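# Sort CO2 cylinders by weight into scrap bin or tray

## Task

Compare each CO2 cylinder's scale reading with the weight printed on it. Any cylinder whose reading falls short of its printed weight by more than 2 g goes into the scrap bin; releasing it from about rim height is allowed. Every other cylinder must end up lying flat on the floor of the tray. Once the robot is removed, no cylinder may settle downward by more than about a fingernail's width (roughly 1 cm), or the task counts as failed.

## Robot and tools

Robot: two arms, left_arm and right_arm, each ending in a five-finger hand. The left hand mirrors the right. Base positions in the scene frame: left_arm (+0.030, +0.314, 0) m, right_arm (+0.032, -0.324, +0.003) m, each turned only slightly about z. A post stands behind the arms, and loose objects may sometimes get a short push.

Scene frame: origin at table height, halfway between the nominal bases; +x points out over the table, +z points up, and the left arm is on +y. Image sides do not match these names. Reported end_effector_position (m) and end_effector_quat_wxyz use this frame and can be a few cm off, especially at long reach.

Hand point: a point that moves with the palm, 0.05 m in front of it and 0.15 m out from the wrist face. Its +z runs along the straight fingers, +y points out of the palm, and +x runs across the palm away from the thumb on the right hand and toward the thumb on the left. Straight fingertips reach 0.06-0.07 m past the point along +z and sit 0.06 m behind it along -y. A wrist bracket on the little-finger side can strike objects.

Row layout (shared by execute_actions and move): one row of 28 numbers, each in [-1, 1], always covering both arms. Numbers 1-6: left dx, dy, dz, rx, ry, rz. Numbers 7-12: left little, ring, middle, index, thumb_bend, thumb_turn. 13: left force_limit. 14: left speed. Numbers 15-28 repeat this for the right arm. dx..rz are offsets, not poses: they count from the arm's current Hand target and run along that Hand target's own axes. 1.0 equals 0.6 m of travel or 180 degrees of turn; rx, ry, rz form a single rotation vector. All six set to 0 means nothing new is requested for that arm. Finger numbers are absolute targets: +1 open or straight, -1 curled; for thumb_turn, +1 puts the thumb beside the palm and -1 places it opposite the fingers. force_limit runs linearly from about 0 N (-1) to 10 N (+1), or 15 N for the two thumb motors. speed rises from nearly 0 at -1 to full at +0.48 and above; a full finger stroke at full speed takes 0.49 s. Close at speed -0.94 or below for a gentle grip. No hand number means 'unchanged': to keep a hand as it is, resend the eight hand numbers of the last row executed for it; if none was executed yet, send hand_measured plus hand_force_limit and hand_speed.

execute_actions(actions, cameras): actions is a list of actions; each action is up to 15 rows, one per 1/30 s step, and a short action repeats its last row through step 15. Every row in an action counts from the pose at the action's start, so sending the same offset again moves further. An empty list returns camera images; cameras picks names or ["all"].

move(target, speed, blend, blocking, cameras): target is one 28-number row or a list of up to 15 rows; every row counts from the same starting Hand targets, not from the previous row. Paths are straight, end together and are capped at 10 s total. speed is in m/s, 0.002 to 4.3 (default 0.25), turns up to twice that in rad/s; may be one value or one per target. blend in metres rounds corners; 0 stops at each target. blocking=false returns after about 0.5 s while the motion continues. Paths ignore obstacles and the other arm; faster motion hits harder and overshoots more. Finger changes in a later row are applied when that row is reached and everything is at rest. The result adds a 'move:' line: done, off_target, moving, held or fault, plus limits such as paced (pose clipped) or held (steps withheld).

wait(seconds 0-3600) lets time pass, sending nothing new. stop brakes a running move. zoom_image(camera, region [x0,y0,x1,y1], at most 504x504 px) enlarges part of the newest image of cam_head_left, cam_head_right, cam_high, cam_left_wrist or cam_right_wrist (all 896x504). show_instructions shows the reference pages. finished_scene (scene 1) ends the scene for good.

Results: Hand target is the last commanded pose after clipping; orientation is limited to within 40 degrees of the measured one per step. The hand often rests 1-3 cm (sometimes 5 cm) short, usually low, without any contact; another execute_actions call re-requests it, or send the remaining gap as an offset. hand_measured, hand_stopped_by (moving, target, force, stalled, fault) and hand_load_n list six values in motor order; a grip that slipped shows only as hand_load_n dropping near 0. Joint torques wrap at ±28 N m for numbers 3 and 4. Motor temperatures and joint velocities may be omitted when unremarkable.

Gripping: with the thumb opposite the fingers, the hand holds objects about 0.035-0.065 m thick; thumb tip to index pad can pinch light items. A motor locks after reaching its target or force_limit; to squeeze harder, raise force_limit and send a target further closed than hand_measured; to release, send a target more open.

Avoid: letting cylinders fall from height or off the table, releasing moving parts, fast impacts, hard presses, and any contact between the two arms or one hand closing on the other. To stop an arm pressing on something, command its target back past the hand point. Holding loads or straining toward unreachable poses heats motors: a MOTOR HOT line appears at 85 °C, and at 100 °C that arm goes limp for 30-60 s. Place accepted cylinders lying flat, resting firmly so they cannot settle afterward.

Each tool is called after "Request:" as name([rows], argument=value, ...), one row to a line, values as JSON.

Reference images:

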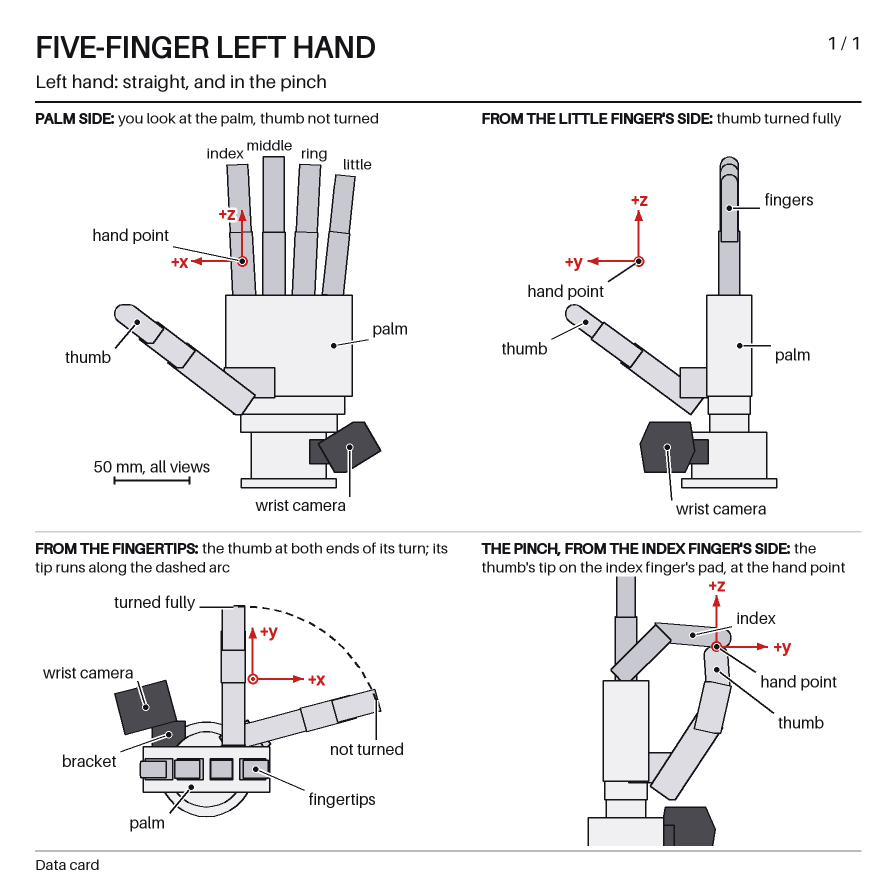

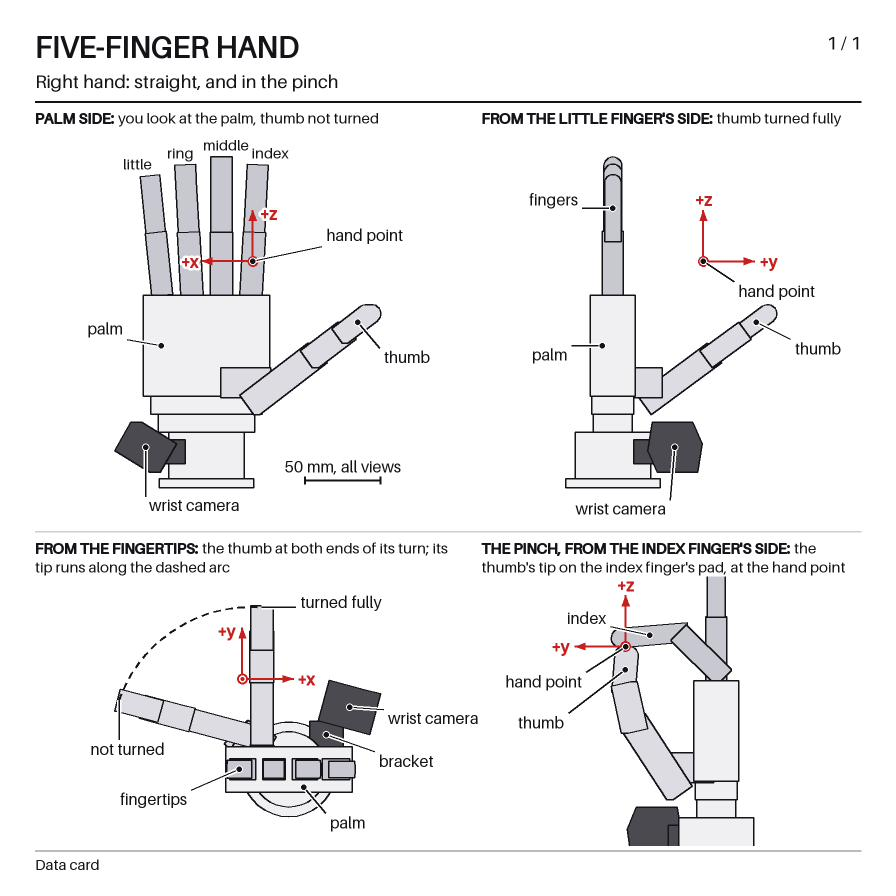

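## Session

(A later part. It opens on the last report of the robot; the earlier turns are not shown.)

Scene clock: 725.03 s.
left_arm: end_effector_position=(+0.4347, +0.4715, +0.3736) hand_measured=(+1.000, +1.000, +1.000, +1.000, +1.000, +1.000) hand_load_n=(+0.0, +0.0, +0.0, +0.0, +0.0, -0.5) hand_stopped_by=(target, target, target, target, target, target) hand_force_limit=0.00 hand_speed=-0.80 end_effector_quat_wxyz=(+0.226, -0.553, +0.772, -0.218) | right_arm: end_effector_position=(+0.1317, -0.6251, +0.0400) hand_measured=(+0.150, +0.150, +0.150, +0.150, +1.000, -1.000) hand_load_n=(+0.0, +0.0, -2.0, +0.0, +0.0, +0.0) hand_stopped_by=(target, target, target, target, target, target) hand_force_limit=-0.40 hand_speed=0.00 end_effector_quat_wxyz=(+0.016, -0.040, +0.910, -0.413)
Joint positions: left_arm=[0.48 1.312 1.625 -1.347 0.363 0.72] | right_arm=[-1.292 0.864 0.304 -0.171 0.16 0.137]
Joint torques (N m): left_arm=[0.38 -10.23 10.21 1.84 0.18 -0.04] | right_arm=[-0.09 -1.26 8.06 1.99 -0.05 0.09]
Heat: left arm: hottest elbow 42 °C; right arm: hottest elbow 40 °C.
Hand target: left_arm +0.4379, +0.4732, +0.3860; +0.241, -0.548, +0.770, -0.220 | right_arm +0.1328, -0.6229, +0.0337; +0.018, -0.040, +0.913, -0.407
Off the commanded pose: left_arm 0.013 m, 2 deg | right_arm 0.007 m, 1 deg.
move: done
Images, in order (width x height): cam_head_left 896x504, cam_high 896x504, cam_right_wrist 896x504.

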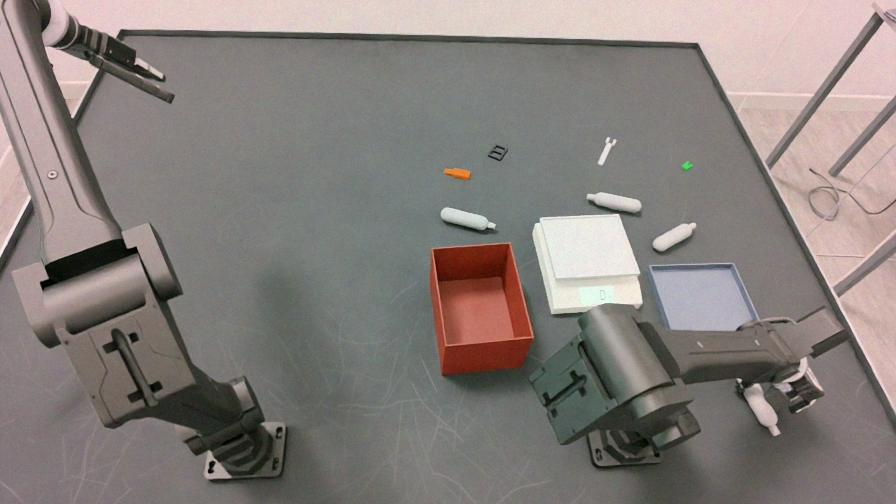

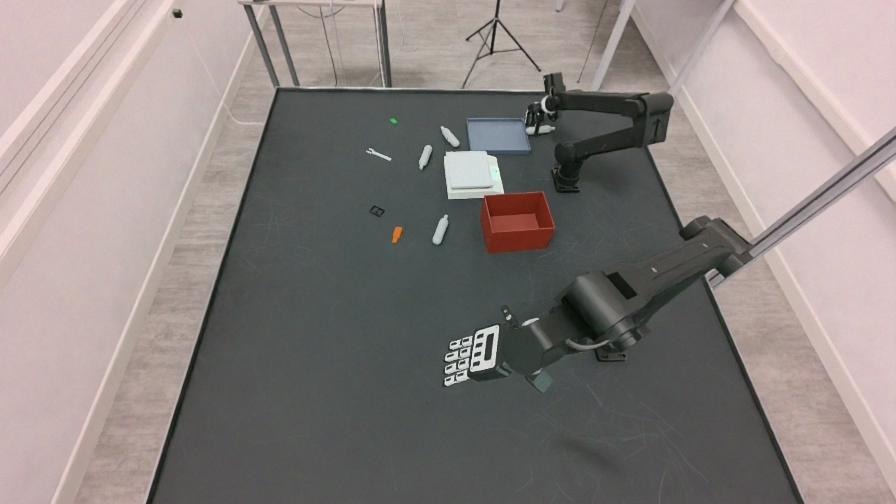

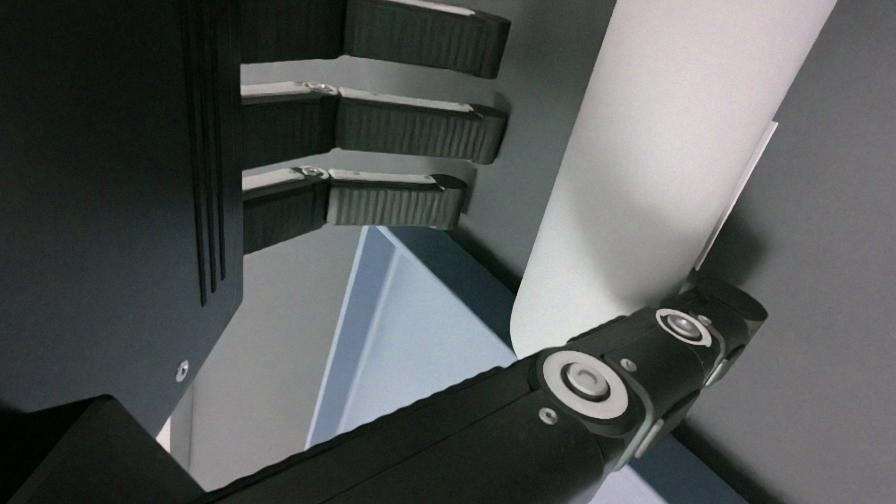

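Request:
move([
  [0,0,0,0,0,0,1,1,1,1,1,1,0,-0.8,0,0,0,0,0,0,-0.5,-0.6,-0.6,-0.6,1,-1,-0.5,-0.88],
  [0,0,0,0,0,0,1,1,1,1,1,1,0,-0.8,0,0,0,0,0,0,-0.5,-0.6,-0.6,-0.6,0,-1,-0.5,-0.88],
], cameras=["cam_high","cam_right_wrist"], speed=0.06)

Request:
zoom_image(camera="cam_high", region=[500, 80, 600, 170])

Scene clock: 733.00 s.
left_arm: end_effector_position=(+0.4347, +0.4715, +0.3736) hand_measured=(+1.000, +1.000, +1.000, +1.000, +1.000, +1.000) hand_load_n=(+0.0, +0.0, +0.0, +0.0, +0.0, +0.0) hand_stopped_by=(target, target, target, target, target, target) hand_force_limit=0.00 hand_speed=-0.80 end_effector_quat_wxyz=(+0.226, -0.553, +0.772, -0.218) | right_arm: end_effector_position=(+0.1314, -0.6235, +0.0362) hand_measured=(-0.500, -0.600, -0.416, -0.600, +0.986, -1.000) hand_load_n=(+0.0, +0.0, +3.0, +0.5, +4.5, +2.0) hand_stopped_by=(target, target, force, target, force, target) hand_force_limit=-0.50 hand_speed=-0.88 end_effector_quat_wxyz=(+0.016, -0.041, +0.912, -0.408)
Joint positions: left_arm=[0.48 1.312 1.625 -1.347 0.363 0.72] | right_arm=[-1.292 0.874 0.302 -0.169 0.159 0.137]
Joint torques (N m): left_arm=[0.38 -10.17 10.25 1.84 0.19 -0.05] | right_arm=[0.03 -1.96 8.21 1.92 -0.04 0.1]
Heat: left arm: hottest elbow 42 °C; right arm: hottest elbow 40 °C.
Hand target: left_arm +0.4379, +0.4732, +0.3860; +0.241, -0.548, +0.770, -0.220 | right_arm +0.1328, -0.6230, +0.0337; +0.018, -0.040, +0.913, -0.406
Off the commanded pose: left_arm 0.013 m, 2 deg | right_arm 0.003 m, 0 deg.
move: done

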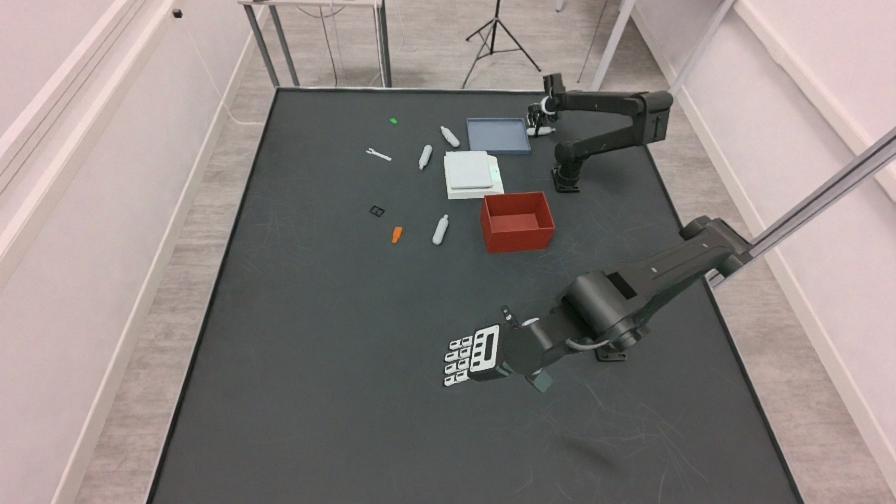

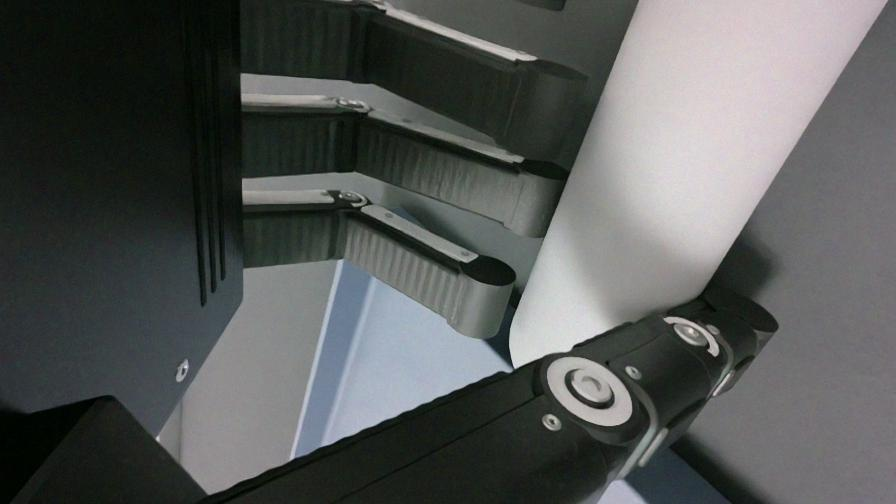

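Scaled by 5.040 from the camera's image (finer frame: 1280x720).

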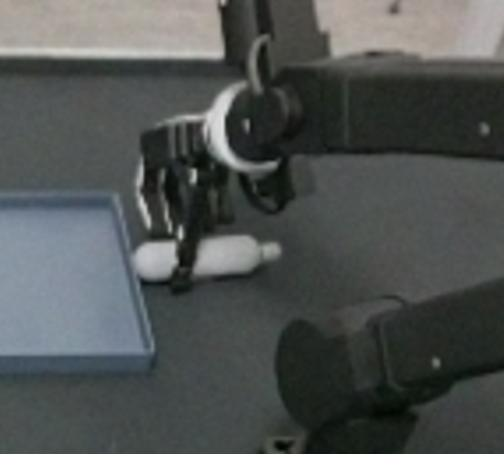

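Request:
move([
  [0,0,0,0,0,0,1,1,1,1,1,1,0,-0.8,0,0,0,0,0,0,-0.75,-0.8,-0.6,-0.8,0,-1,-0.4,-0.88],
], cameras=["cam_right_wrist"], speed=0.06)

Scene clock: 736.40 s.
left_arm: end_effector_position=(+0.4347, +0.4715, +0.3736) hand_measured=(+1.000, +1.000, +1.000, +1.000, +1.000, +1.000) hand_load_n=(+0.0, +0.0, +0.0, +0.0, +0.0, +0.0) hand_stopped_by=(target, target, target, target, target, target) hand_force_limit=0.00 hand_speed=-0.80 end_effector_quat_wxyz=(+0.226, -0.553, +0.772, -0.218) | right_arm: end_effector_position=(+0.1314, -0.6235, +0.0362) hand_measured=(-0.750, -0.800, -0.416, -0.800, +0.986, -1.000) hand_load_n=(+0.0, +0.5, +3.0, +0.0, +4.5, +2.0) hand_stopped_by=(target, target, force, target, force, target) hand_force_limit=-0.40 hand_speed=-0.88 end_effector_quat_wxyz=(+0.016, -0.041, +0.912, -0.408)
Joint positions: left_arm=[0.48 1.312 1.625 -1.347 0.363 0.72] | right_arm=[-1.292 0.874 0.302 -0.169 0.159 0.137]
Joint torques (N m): left_arm=[0.38 -10.17 10.19 1.84 0.19 -0.04] | right_arm=[-0.03 -1.96 8.21 1.94 -0.03 0.09]
Heat: left arm: hottest elbow 43 °C; right arm: hottest elbow 39 °C.
Hand target: left_arm +0.4379, +0.4732, +0.3860; +0.241, -0.548, +0.770, -0.220 | right_arm +0.1328, -0.6230, +0.0337; +0.018, -0.040, +0.913, -0.406
Off the commanded pose: left_arm 0.013 m, 2 deg | right_arm 0.003 m, 0 deg.
move: done

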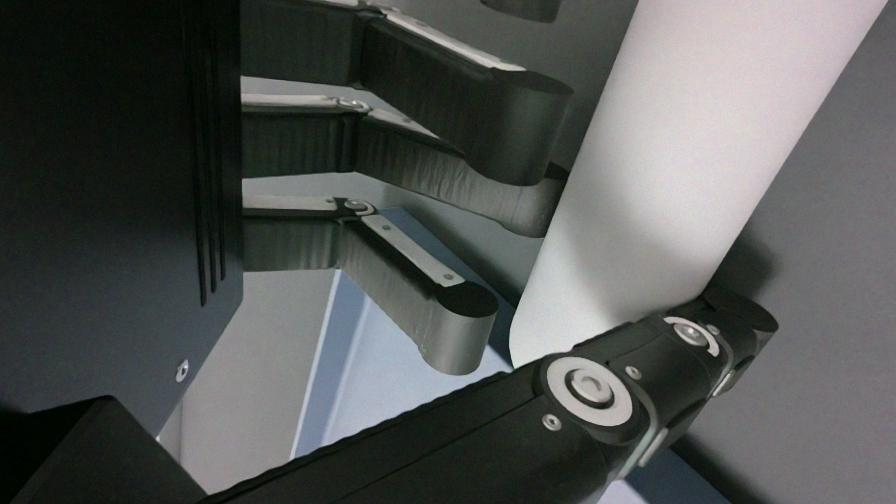

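Request:
move([
  [0,0,0,0,0,0,1,1,1,1,1,1,0,-0.8,0,0,0,0,0,0,0.0,0.0,0.1,0.0,1,-1,-0.4,-0.5],
  [0,0,0,0,0,0,1,1,1,1,1,1,0,-0.8,0,0,0,0,0,0,0.0,0.0,0.1,0.0,0.78,-1,-0.4,-0.85],
  [0,0,0,0,0,0,1,1,1,1,1,1,0,-0.8,0,0,0,0,0,0,-0.5,-0.5,-0.4,-0.5,0.78,-1,-0.4,-0.88],
], cameras=["cam_high","cam_right_wrist"], speed=0.06)

Request:
zoom_image(camera="cam_high", region=[500, 80, 600, 170])

Scene clock: 745.73 s.
left_arm: end_effector_position=(+0.4347, +0.4715, +0.3736) hand_measured=(+1.000, +1.000, +1.000, +1.000, +1.000, +1.000) hand_load_n=(+0.0, +0.0, +0.0, +0.0, +0.0, +0.0) hand_stopped_by=(target, target, target, target, target, target) hand_force_limit=0.00 hand_speed=-0.80 end_effector_quat_wxyz=(+0.226, -0.553, +0.772, -0.218) | right_arm: end_effector_position=(+0.1319, -0.6247, +0.0369) hand_measured=(-0.500, -0.300, -0.234, -0.288, +0.782, -1.000) hand_load_n=(+0.0, +1.0, +4.0, +1.5, +11.5, +0.0) hand_stopped_by=(target, force, force, force, target, target) hand_force_limit=-0.40 hand_speed=-0.88 end_effector_quat_wxyz=(+0.017, -0.041, +0.911, -0.411)
Joint positions: left_arm=[0.48 1.312 1.625 -1.347 0.363 0.72] | right_arm=[-1.292 0.874 0.301 -0.161 0.158 0.137]
Joint torques (N m): left_arm=[0.44 -10.23 10.24 1.83 0.19 -0.04] | right_arm=[-0.03 -1.96 8.31 1.66 -0.01 0.09]
Heat: left arm: hottest elbow 43 °C; right arm: hottest elbow 38 °C.
Hand target: left_arm +0.4379, +0.4732, +0.3860; +0.241, -0.548, +0.770, -0.220 | right_arm +0.1329, -0.6230, +0.0338; +0.018, -0.040, +0.913, -0.407
Off the commanded pose: left_arm 0.013 m, 2 deg | right_arm 0.004 m, 1 deg.
move: done

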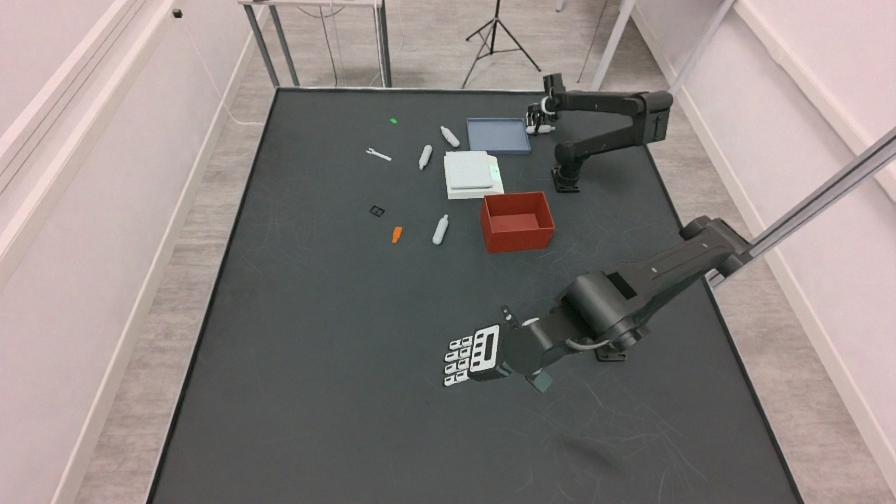

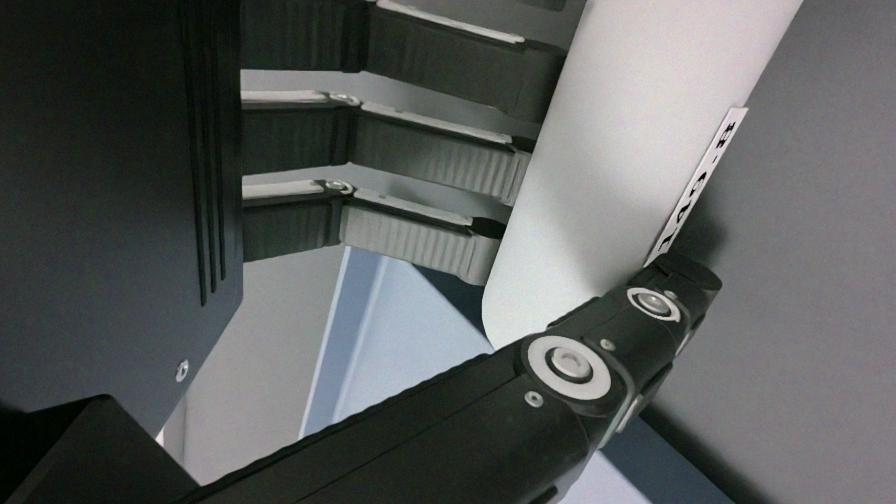

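Scaled by 5.040 from the camera's image (finer frame: 1280x720).

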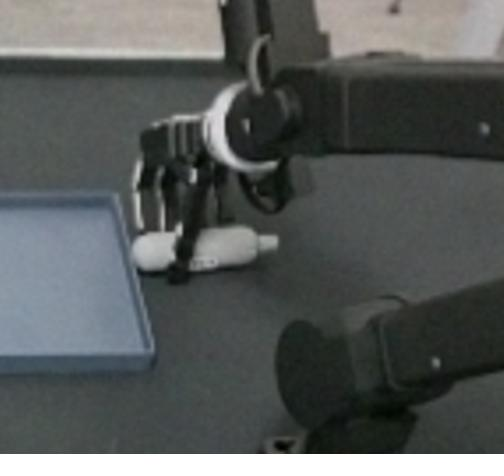

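Request:
execute_actions(actions=[])

Scene clock: 754.13 s.
left_arm: end_effector_position=(+0.4347, +0.4715, +0.3736) hand_measured=(+1.000, +1.000, +1.000, +1.000, +1.000, +1.000) hand_load_n=(+0.0, +0.0, +0.0, +0.0, +0.0, -0.5) hand_stopped_by=(target, target, target, target, target, target) hand_force_limit=0.00 hand_speed=-0.80 end_effector_quat_wxyz=(+0.226, -0.553, +0.772, -0.218) | right_arm: end_effector_position=(+0.1319, -0.6247, +0.0369) hand_measured=(-0.500, -0.300, -0.234, -0.288, +0.782, -1.000) hand_load_n=(+0.0, +1.0, +4.0, +1.5, +11.0, +0.0) hand_stopped_by=(target, force, force, force, target, target) hand_force_limit=-0.40 hand_speed=-0.88 end_effector_quat_wxyz=(+0.017, -0.041, +0.911, -0.411)
Joint positions: left_arm=[0.48 1.312 1.625 -1.347 0.363 0.72] | right_arm=[-1.292 0.874 0.301 -0.161 0.158 0.137]
Joint velocities: within noise
Joint torques (N m): left_arm=[0.38 -10.17 10.25 1.85 0.18 -0.04] | right_arm=[-0.03 -1.96 8.31 1.66 -0.01 0.09]
Motor temperatures (°C): left_arm=[22 28 43 22 21 20] | right_arm=[23 26 37 20 22 21]
Heat: left arm: hottest elbow 43 °C; right arm: hottest elbow 37 °C.
Hand target: left_arm +0.4379, +0.4732, +0.3860; +0.241, -0.548, +0.770, -0.220 | right_arm +0.1329, -0.6230, +0.0338; +0.018, -0.040, +0.913, -0.407
Off the commanded pose: left_arm 0.013 m, 2 deg | right_arm 0.004 m, 1 deg.

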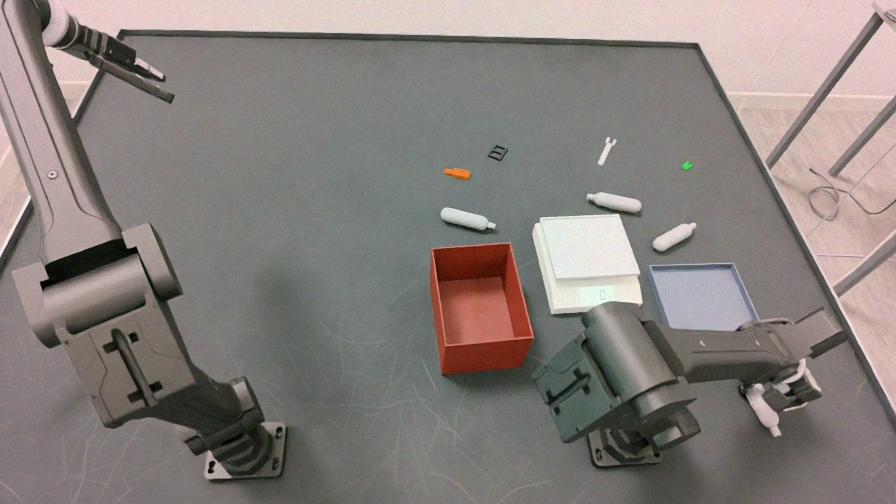

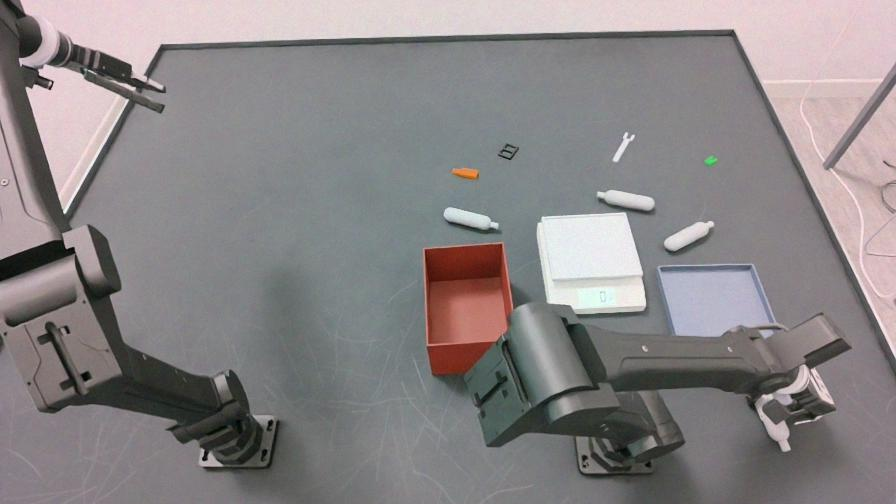

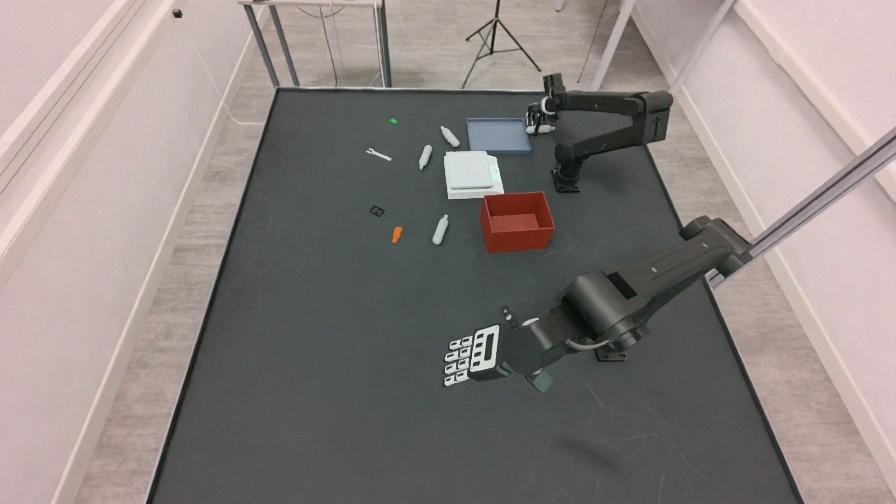

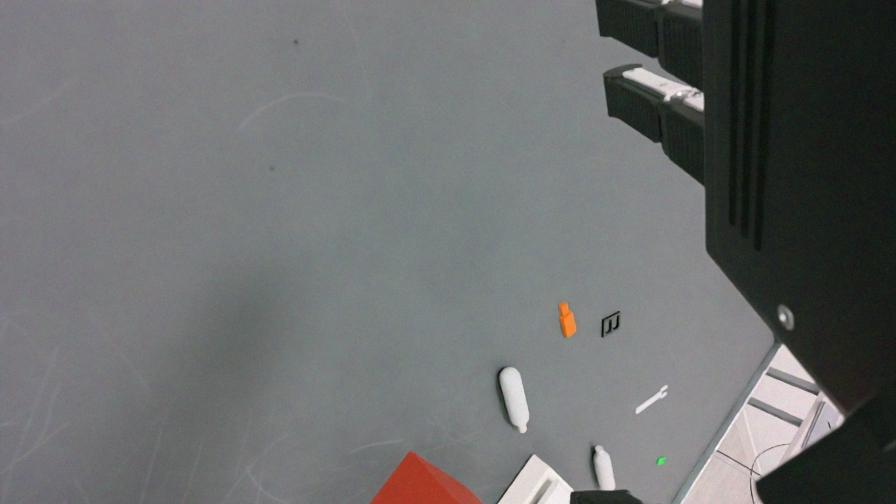

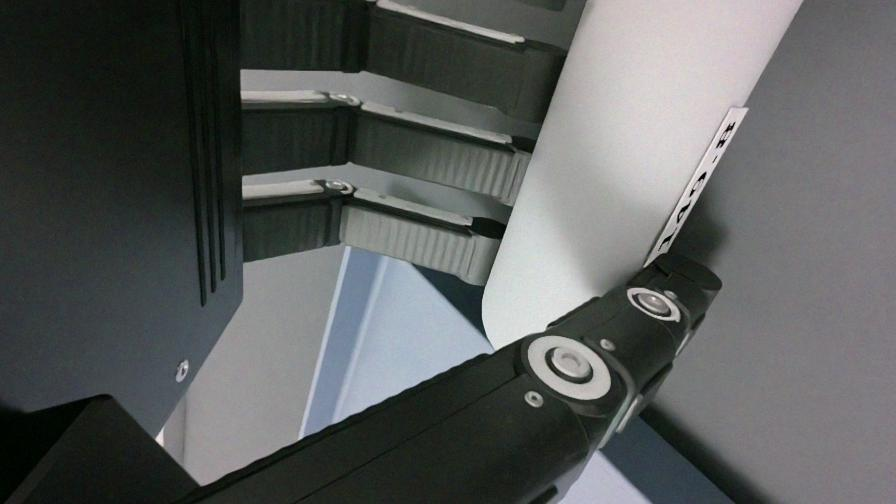

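Request:
move(target=[0,0,0,0,0,0,1,1,1,1,1,1,0,-0.8, 0,-0.124,-0.112,0,0,0,-0.5,-0.5,-0.4,-0.5,0.78,-1,-0.4,-0.88], speed=0.08, cameras=["cam_right_wrist","cam_head_left","cam_high"])

Scene clock: 758.40 s.
left_arm: end_effector_position=(+0.4347, +0.4715, +0.3736) hand_measured=(+1.000, +1.000, +1.000, +1.000, +1.000, +1.000) hand_load_n=(-0.5, +0.0, +0.5, +0.0, +0.0, +0.0) hand_stopped_by=(target, target, target, target, target, target) hand_force_limit=0.00 hand_speed=-0.80 end_effector_quat_wxyz=(+0.226, -0.553, +0.772, -0.218) | right_arm: end_effector_position=(+0.1272, -0.6091, +0.1059) hand_measured=(-0.500, -0.300, -0.234, -0.288, +0.782, -1.000) hand_load_n=(+0.0, +1.0, +4.5, +1.5, +11.0, +0.0) hand_stopped_by=(target, force, force, force, target, target) hand_force_limit=-0.40 hand_speed=-0.88 end_effector_quat_wxyz=(+0.010, -0.044, +0.923, -0.383)
Joint positions: left_arm=[0.48 1.312 1.625 -1.347 0.363 0.72] | right_arm=[-1.292 0.711 0.465 -0.551 0.158 0.137]
Joint torques (N m): left_arm=[0.38 -10.29 10.22 1.81 0.19 -0.04] | right_arm=[-0.03 -2.55 13.44 1.36 0 0.09]
Heat: left arm: hottest elbow 43 °C; right arm: hottest elbow 37 °C.
Hand target: left_arm +0.4379, +0.4732, +0.3860; +0.241, -0.548, +0.770, -0.220 | right_arm +0.1328, -0.6228, +0.1341; +0.018, -0.040, +0.912, -0.407
Off the commanded pose: left_arm 0.013 m, 2 deg | right_arm 0.032 m, 3 deg.
move: off_target (right_arm)
Images, in order (width x height): cam_head_left 896x504, cam_high 896x504, cam_right_wrist 896x504.

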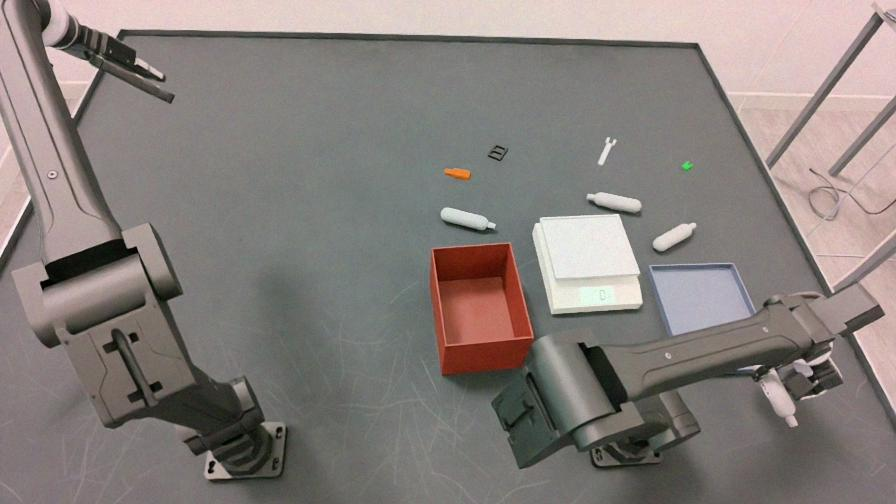

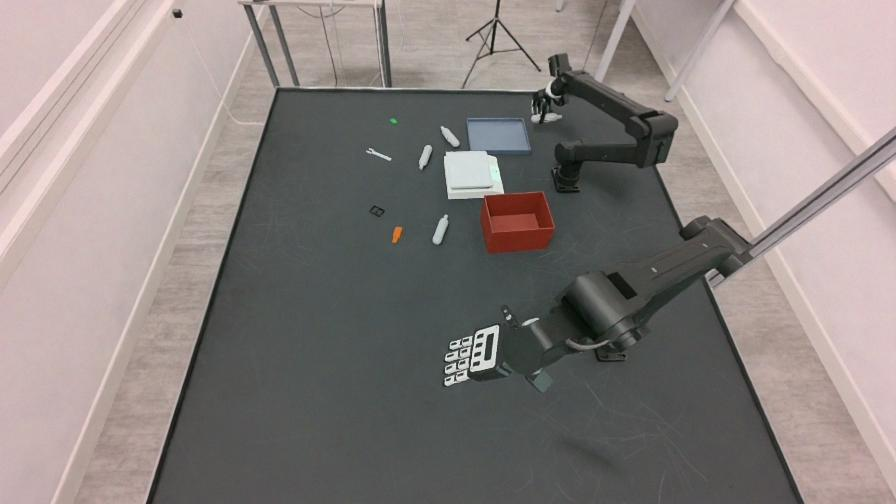

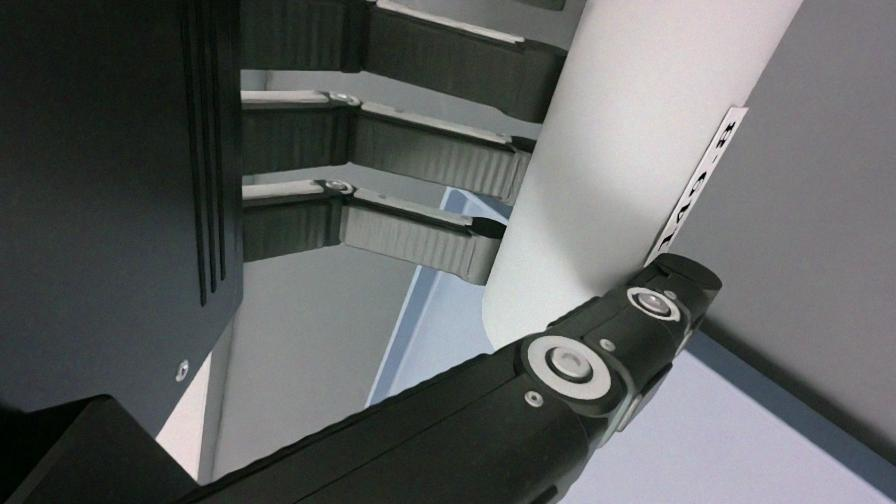

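Request:
move(target=[0,0,0,0,0,0,1,1,1,1,1,1,0,-0.8, -0.38,0.042,-0.172,0,-0.33,-0.297,-0.5,-0.5,-0.4,-0.5,0.78,-1,-0.4,-0.88], speed=0.18, cameras=["cam_right_wrist","cam_head_left","cam_high"])

Scene clock: 774.13 s.
left_arm: end_effector_position=(+0.4347, +0.4715, +0.3736) hand_measured=(+1.000, +1.000, +1.000, +1.000, +1.000, +1.000) hand_load_n=(+0.0, +0.0, +0.0, +0.0, +0.0, +0.0) hand_stopped_by=(target, target, target, target, target, target) hand_force_limit=0.00 hand_speed=-0.80 end_effector_quat_wxyz=(+0.226, -0.553, +0.772, -0.218) | right_arm: end_effector_position=(+0.3385, -0.5015, +0.1620) hand_measured=(-0.500, -0.300, -0.234, -0.288, +0.782, -1.000) hand_load_n=(+0.0, +1.5, +4.5, +2.0, +11.0, +0.0) hand_stopped_by=(target, force, force, force, target, target) hand_force_limit=-0.40 hand_speed=-0.88 end_effector_quat_wxyz=(+0.272, -0.609, +0.690, -0.281)
Joint positions: left_arm=[0.48 1.312 1.625 -1.347 0.363 0.72] | right_arm=[-0.798 0.991 0.752 -0.661 -0.484 -0.484]
Joint torques (N m): left_arm=[0.44 -10.23 10.21 1.81 0.18 -0.05] | right_arm=[0.67 -5.36 13.49 1.21 -0.43 -0.1]
Motor temperatures (°C): left_arm=[22 28 43 22 21 20] | right_arm=[23 26 42 20 22 21]
Heat: left arm: hottest elbow 43 °C; right arm: hottest elbow 42 °C.
Hand target: left_arm +0.4379, +0.4732, +0.3860; +0.241, -0.548, +0.770, -0.220 | right_arm +0.3515, -0.5095, +0.1842; +0.275, -0.617, +0.674, -0.300
Off the commanded pose: left_arm 0.013 m, 2 deg | right_arm 0.027 m, 3 deg.
move: off_target (right_arm)
Images, in order (width x height): cam_head_left 896x504, cam_high 896x504, cam_right_wrist 896x504.

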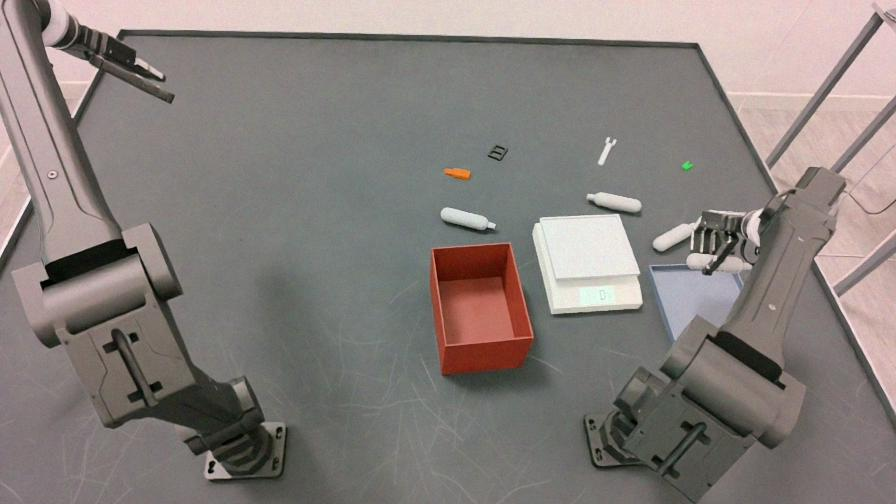

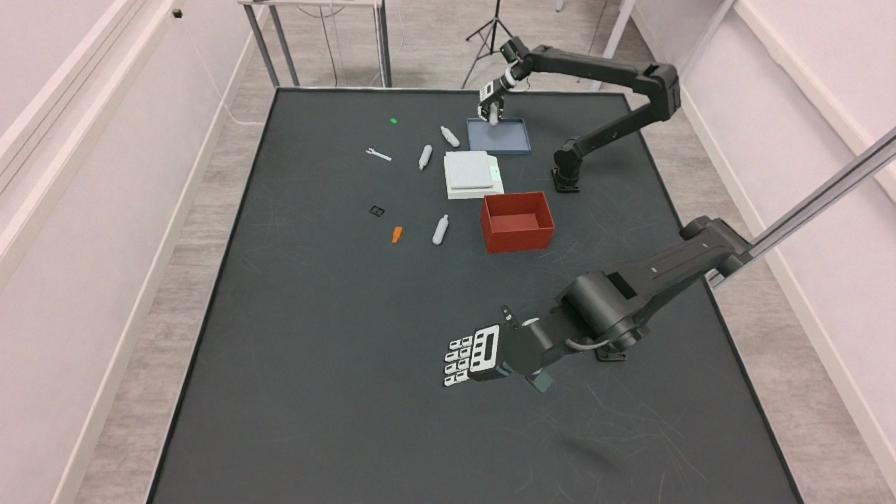

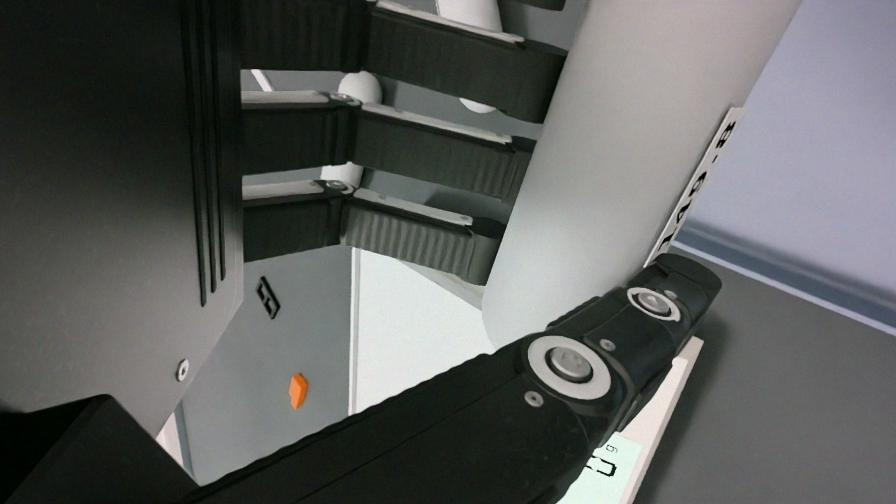

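Request:
move(target=[0,0,0,0,0,0,1,1,1,1,1,1,0,-0.8, 0.0257,0.146,0.134,0,0,0,-0.5,-0.5,-0.4,-0.5,0.78,-1,-0.4,-0.88], speed=0.08, cameras=["cam_right_wrist","cam_head_left","cam_high"])

Request:
zoom_image(camera="cam_head_left", region=[600, 200, 800, 350])

Scene clock: 783.63 s.
left_arm: end_effector_position=(+0.4347, +0.4715, +0.3736) hand_measured=(+1.000, +1.000, +1.000, +1.000, +1.000, +1.000) hand_load_n=(+0.0, +0.0, +0.0, +0.0, +0.0, +0.0) hand_stopped_by=(target, target, target, target, target, target) hand_force_limit=0.00 hand_speed=-0.80 end_effector_quat_wxyz=(+0.226, -0.553, +0.772, -0.218) | right_arm: end_effector_position=(+0.3494, -0.5166, +0.0621) hand_measured=(-0.500, -0.300, -0.234, -0.288, +0.782, -1.000) hand_load_n=(+0.0, +1.5, +4.5, +1.5, +11.0, +0.0) hand_stopped_by=(target, force, force, force, target, target) hand_force_limit=-0.40 hand_speed=-0.88 end_effector_quat_wxyz=(+0.276, -0.617, +0.679, -0.288)
Joint positions: left_arm=[0.48 1.312 1.625 -1.347 0.363 0.72] | right_arm=[-0.812 1.186 0.59 -0.299 -0.506 -0.517]
Joint torques (N m): left_arm=[0.44 -10.29 10.22 1.81 0.19 -0.04] | right_arm=[-1.38 -7 8.54 2.03 -0.46 -0.1]
Heat: left arm: hottest elbow 43 °C; right arm: hottest elbow 43 °C.
Hand target: left_arm +0.4379, +0.4732, +0.3860; +0.241, -0.548, +0.770, -0.220 | right_arm +0.3514, -0.5249, +0.0653; +0.275, -0.617, +0.674, -0.300
Off the commanded pose: left_arm 0.013 m, 2 deg | right_arm 0.009 m, 2 deg.
move: done
Images, in order (width x height): cam_head_left 896x504, cam_high 896x504, cam_right_wrist 896x504.

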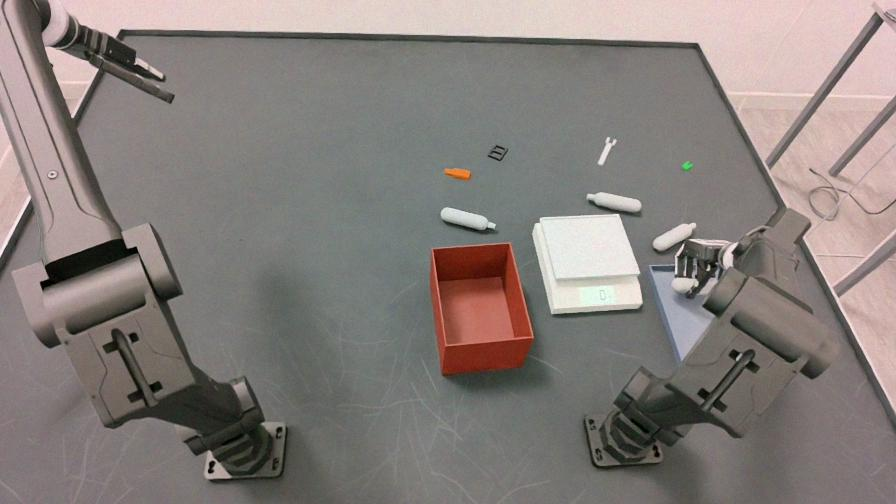

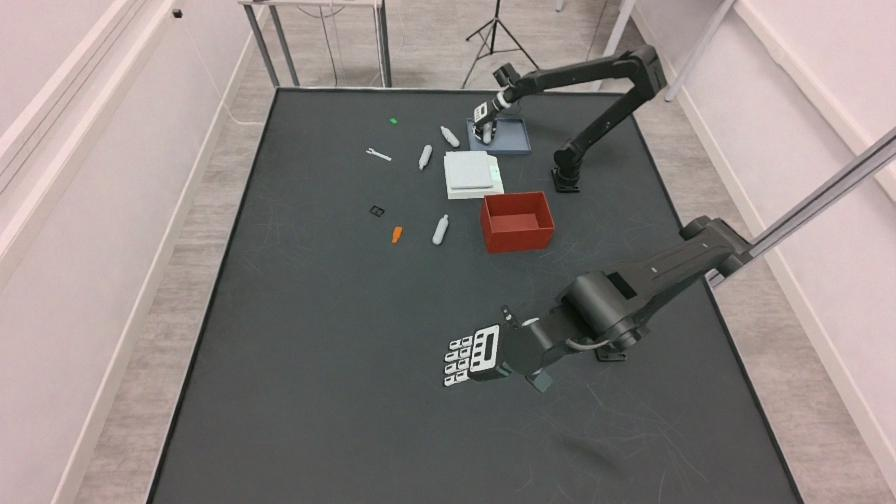

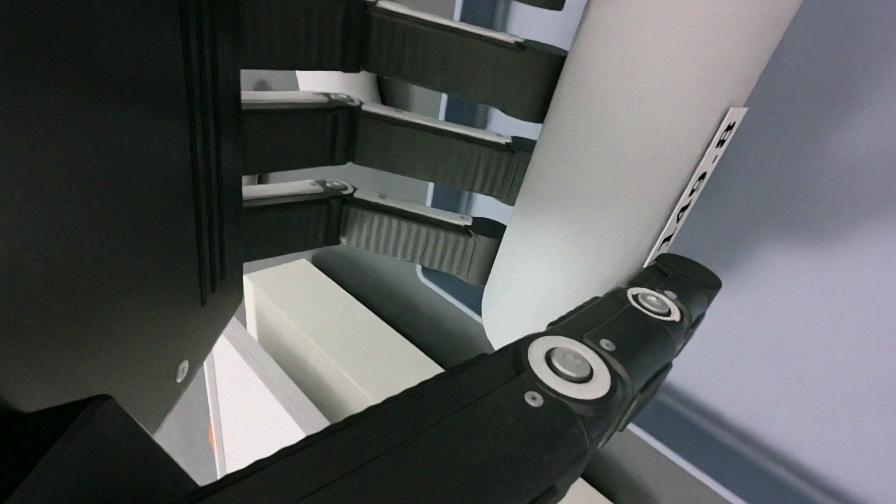

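Scaled by 2.520 from the camera's image (finer frame: 1280x720).

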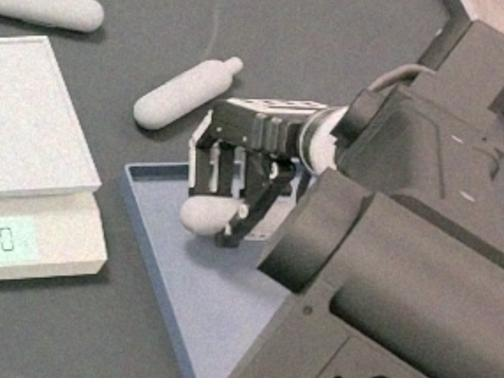

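Request:
move(target=[0,0,0,0,0,0,1,1,1,1,1,1,0,-0.8, 0,0.0248,0.0223,0,0,0,-0.5,-0.5,-0.4,-0.5,0.78,-1,-0.4,-0.88], speed=0.04, cameras=["cam_right_wrist","cam_head_left"])

Request:
zoom_image(camera="cam_head_left", region=[600, 200, 800, 350])

Scene clock: 787.57 s.
left_arm: end_effector_position=(+0.4347, +0.4715, +0.3736) hand_measured=(+1.000, +1.000, +1.000, +1.000, +1.000, +1.000) hand_load_n=(+0.0, +0.0, +0.0, +0.0, -0.5, +0.0) hand_stopped_by=(target, target, target, target, target, target) hand_force_limit=0.00 hand_speed=-0.80 end_effector_quat_wxyz=(+0.226, -0.553, +0.772, -0.218) | right_arm: end_effector_position=(+0.3500, -0.5172, +0.0436) hand_measured=(-0.500, -0.300, -0.234, -0.288, +0.782, -1.000) hand_load_n=(+0.0, +1.0, +4.0, +1.5, +11.0, +0.0) hand_stopped_by=(target, force, force, force, target, target) hand_force_limit=-0.40 hand_speed=-0.88 end_effector_quat_wxyz=(+0.276, -0.617, +0.678, -0.290)
Joint positions: left_arm=[0.48 1.312 1.625 -1.347 0.363 0.72] | right_arm=[-0.812 1.228 0.561 -0.224 -0.506 -0.517]
Joint torques (N m): left_arm=[0.44 -10.23 10.22 1.84 0.18 -0.04] | right_arm=[-1.38 -7.12 8.09 2.03 -0.46 -0.1]
Heat: left arm: hottest elbow 43 °C; right arm: hottest elbow 43 °C.
Hand target: left_arm +0.4379, +0.4732, +0.3860; +0.241, -0.548, +0.770, -0.220 | right_arm +0.3514, -0.5250, +0.0454; +0.275, -0.617, +0.674, -0.300
Off the commanded pose: left_arm 0.013 m, 2 deg | right_arm 0.008 m, 1 deg.
move: done
Images, in order (width x height): cam_head_left 896x504, cam_right_wrist 896x504.

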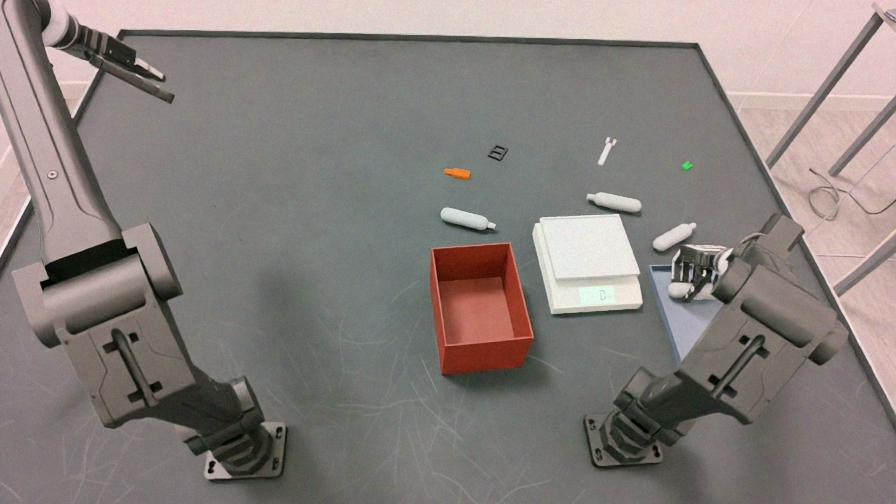

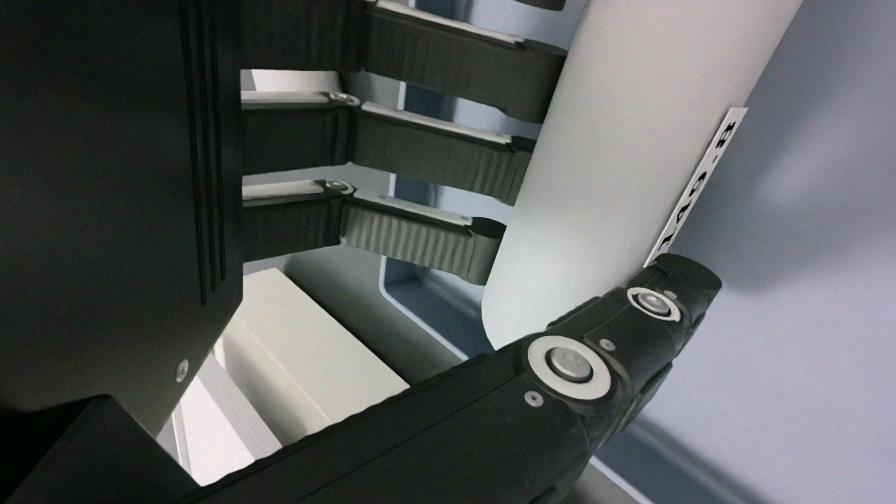

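Scaled by 2.520 from the camera's image (finer frame: 1280x720).

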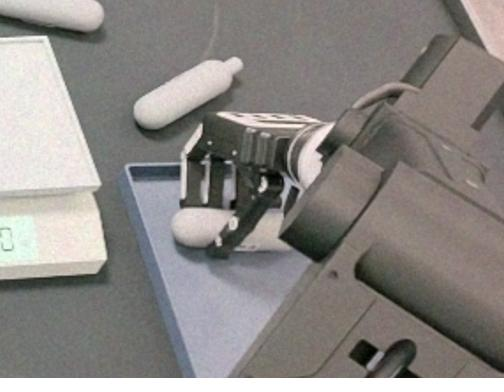

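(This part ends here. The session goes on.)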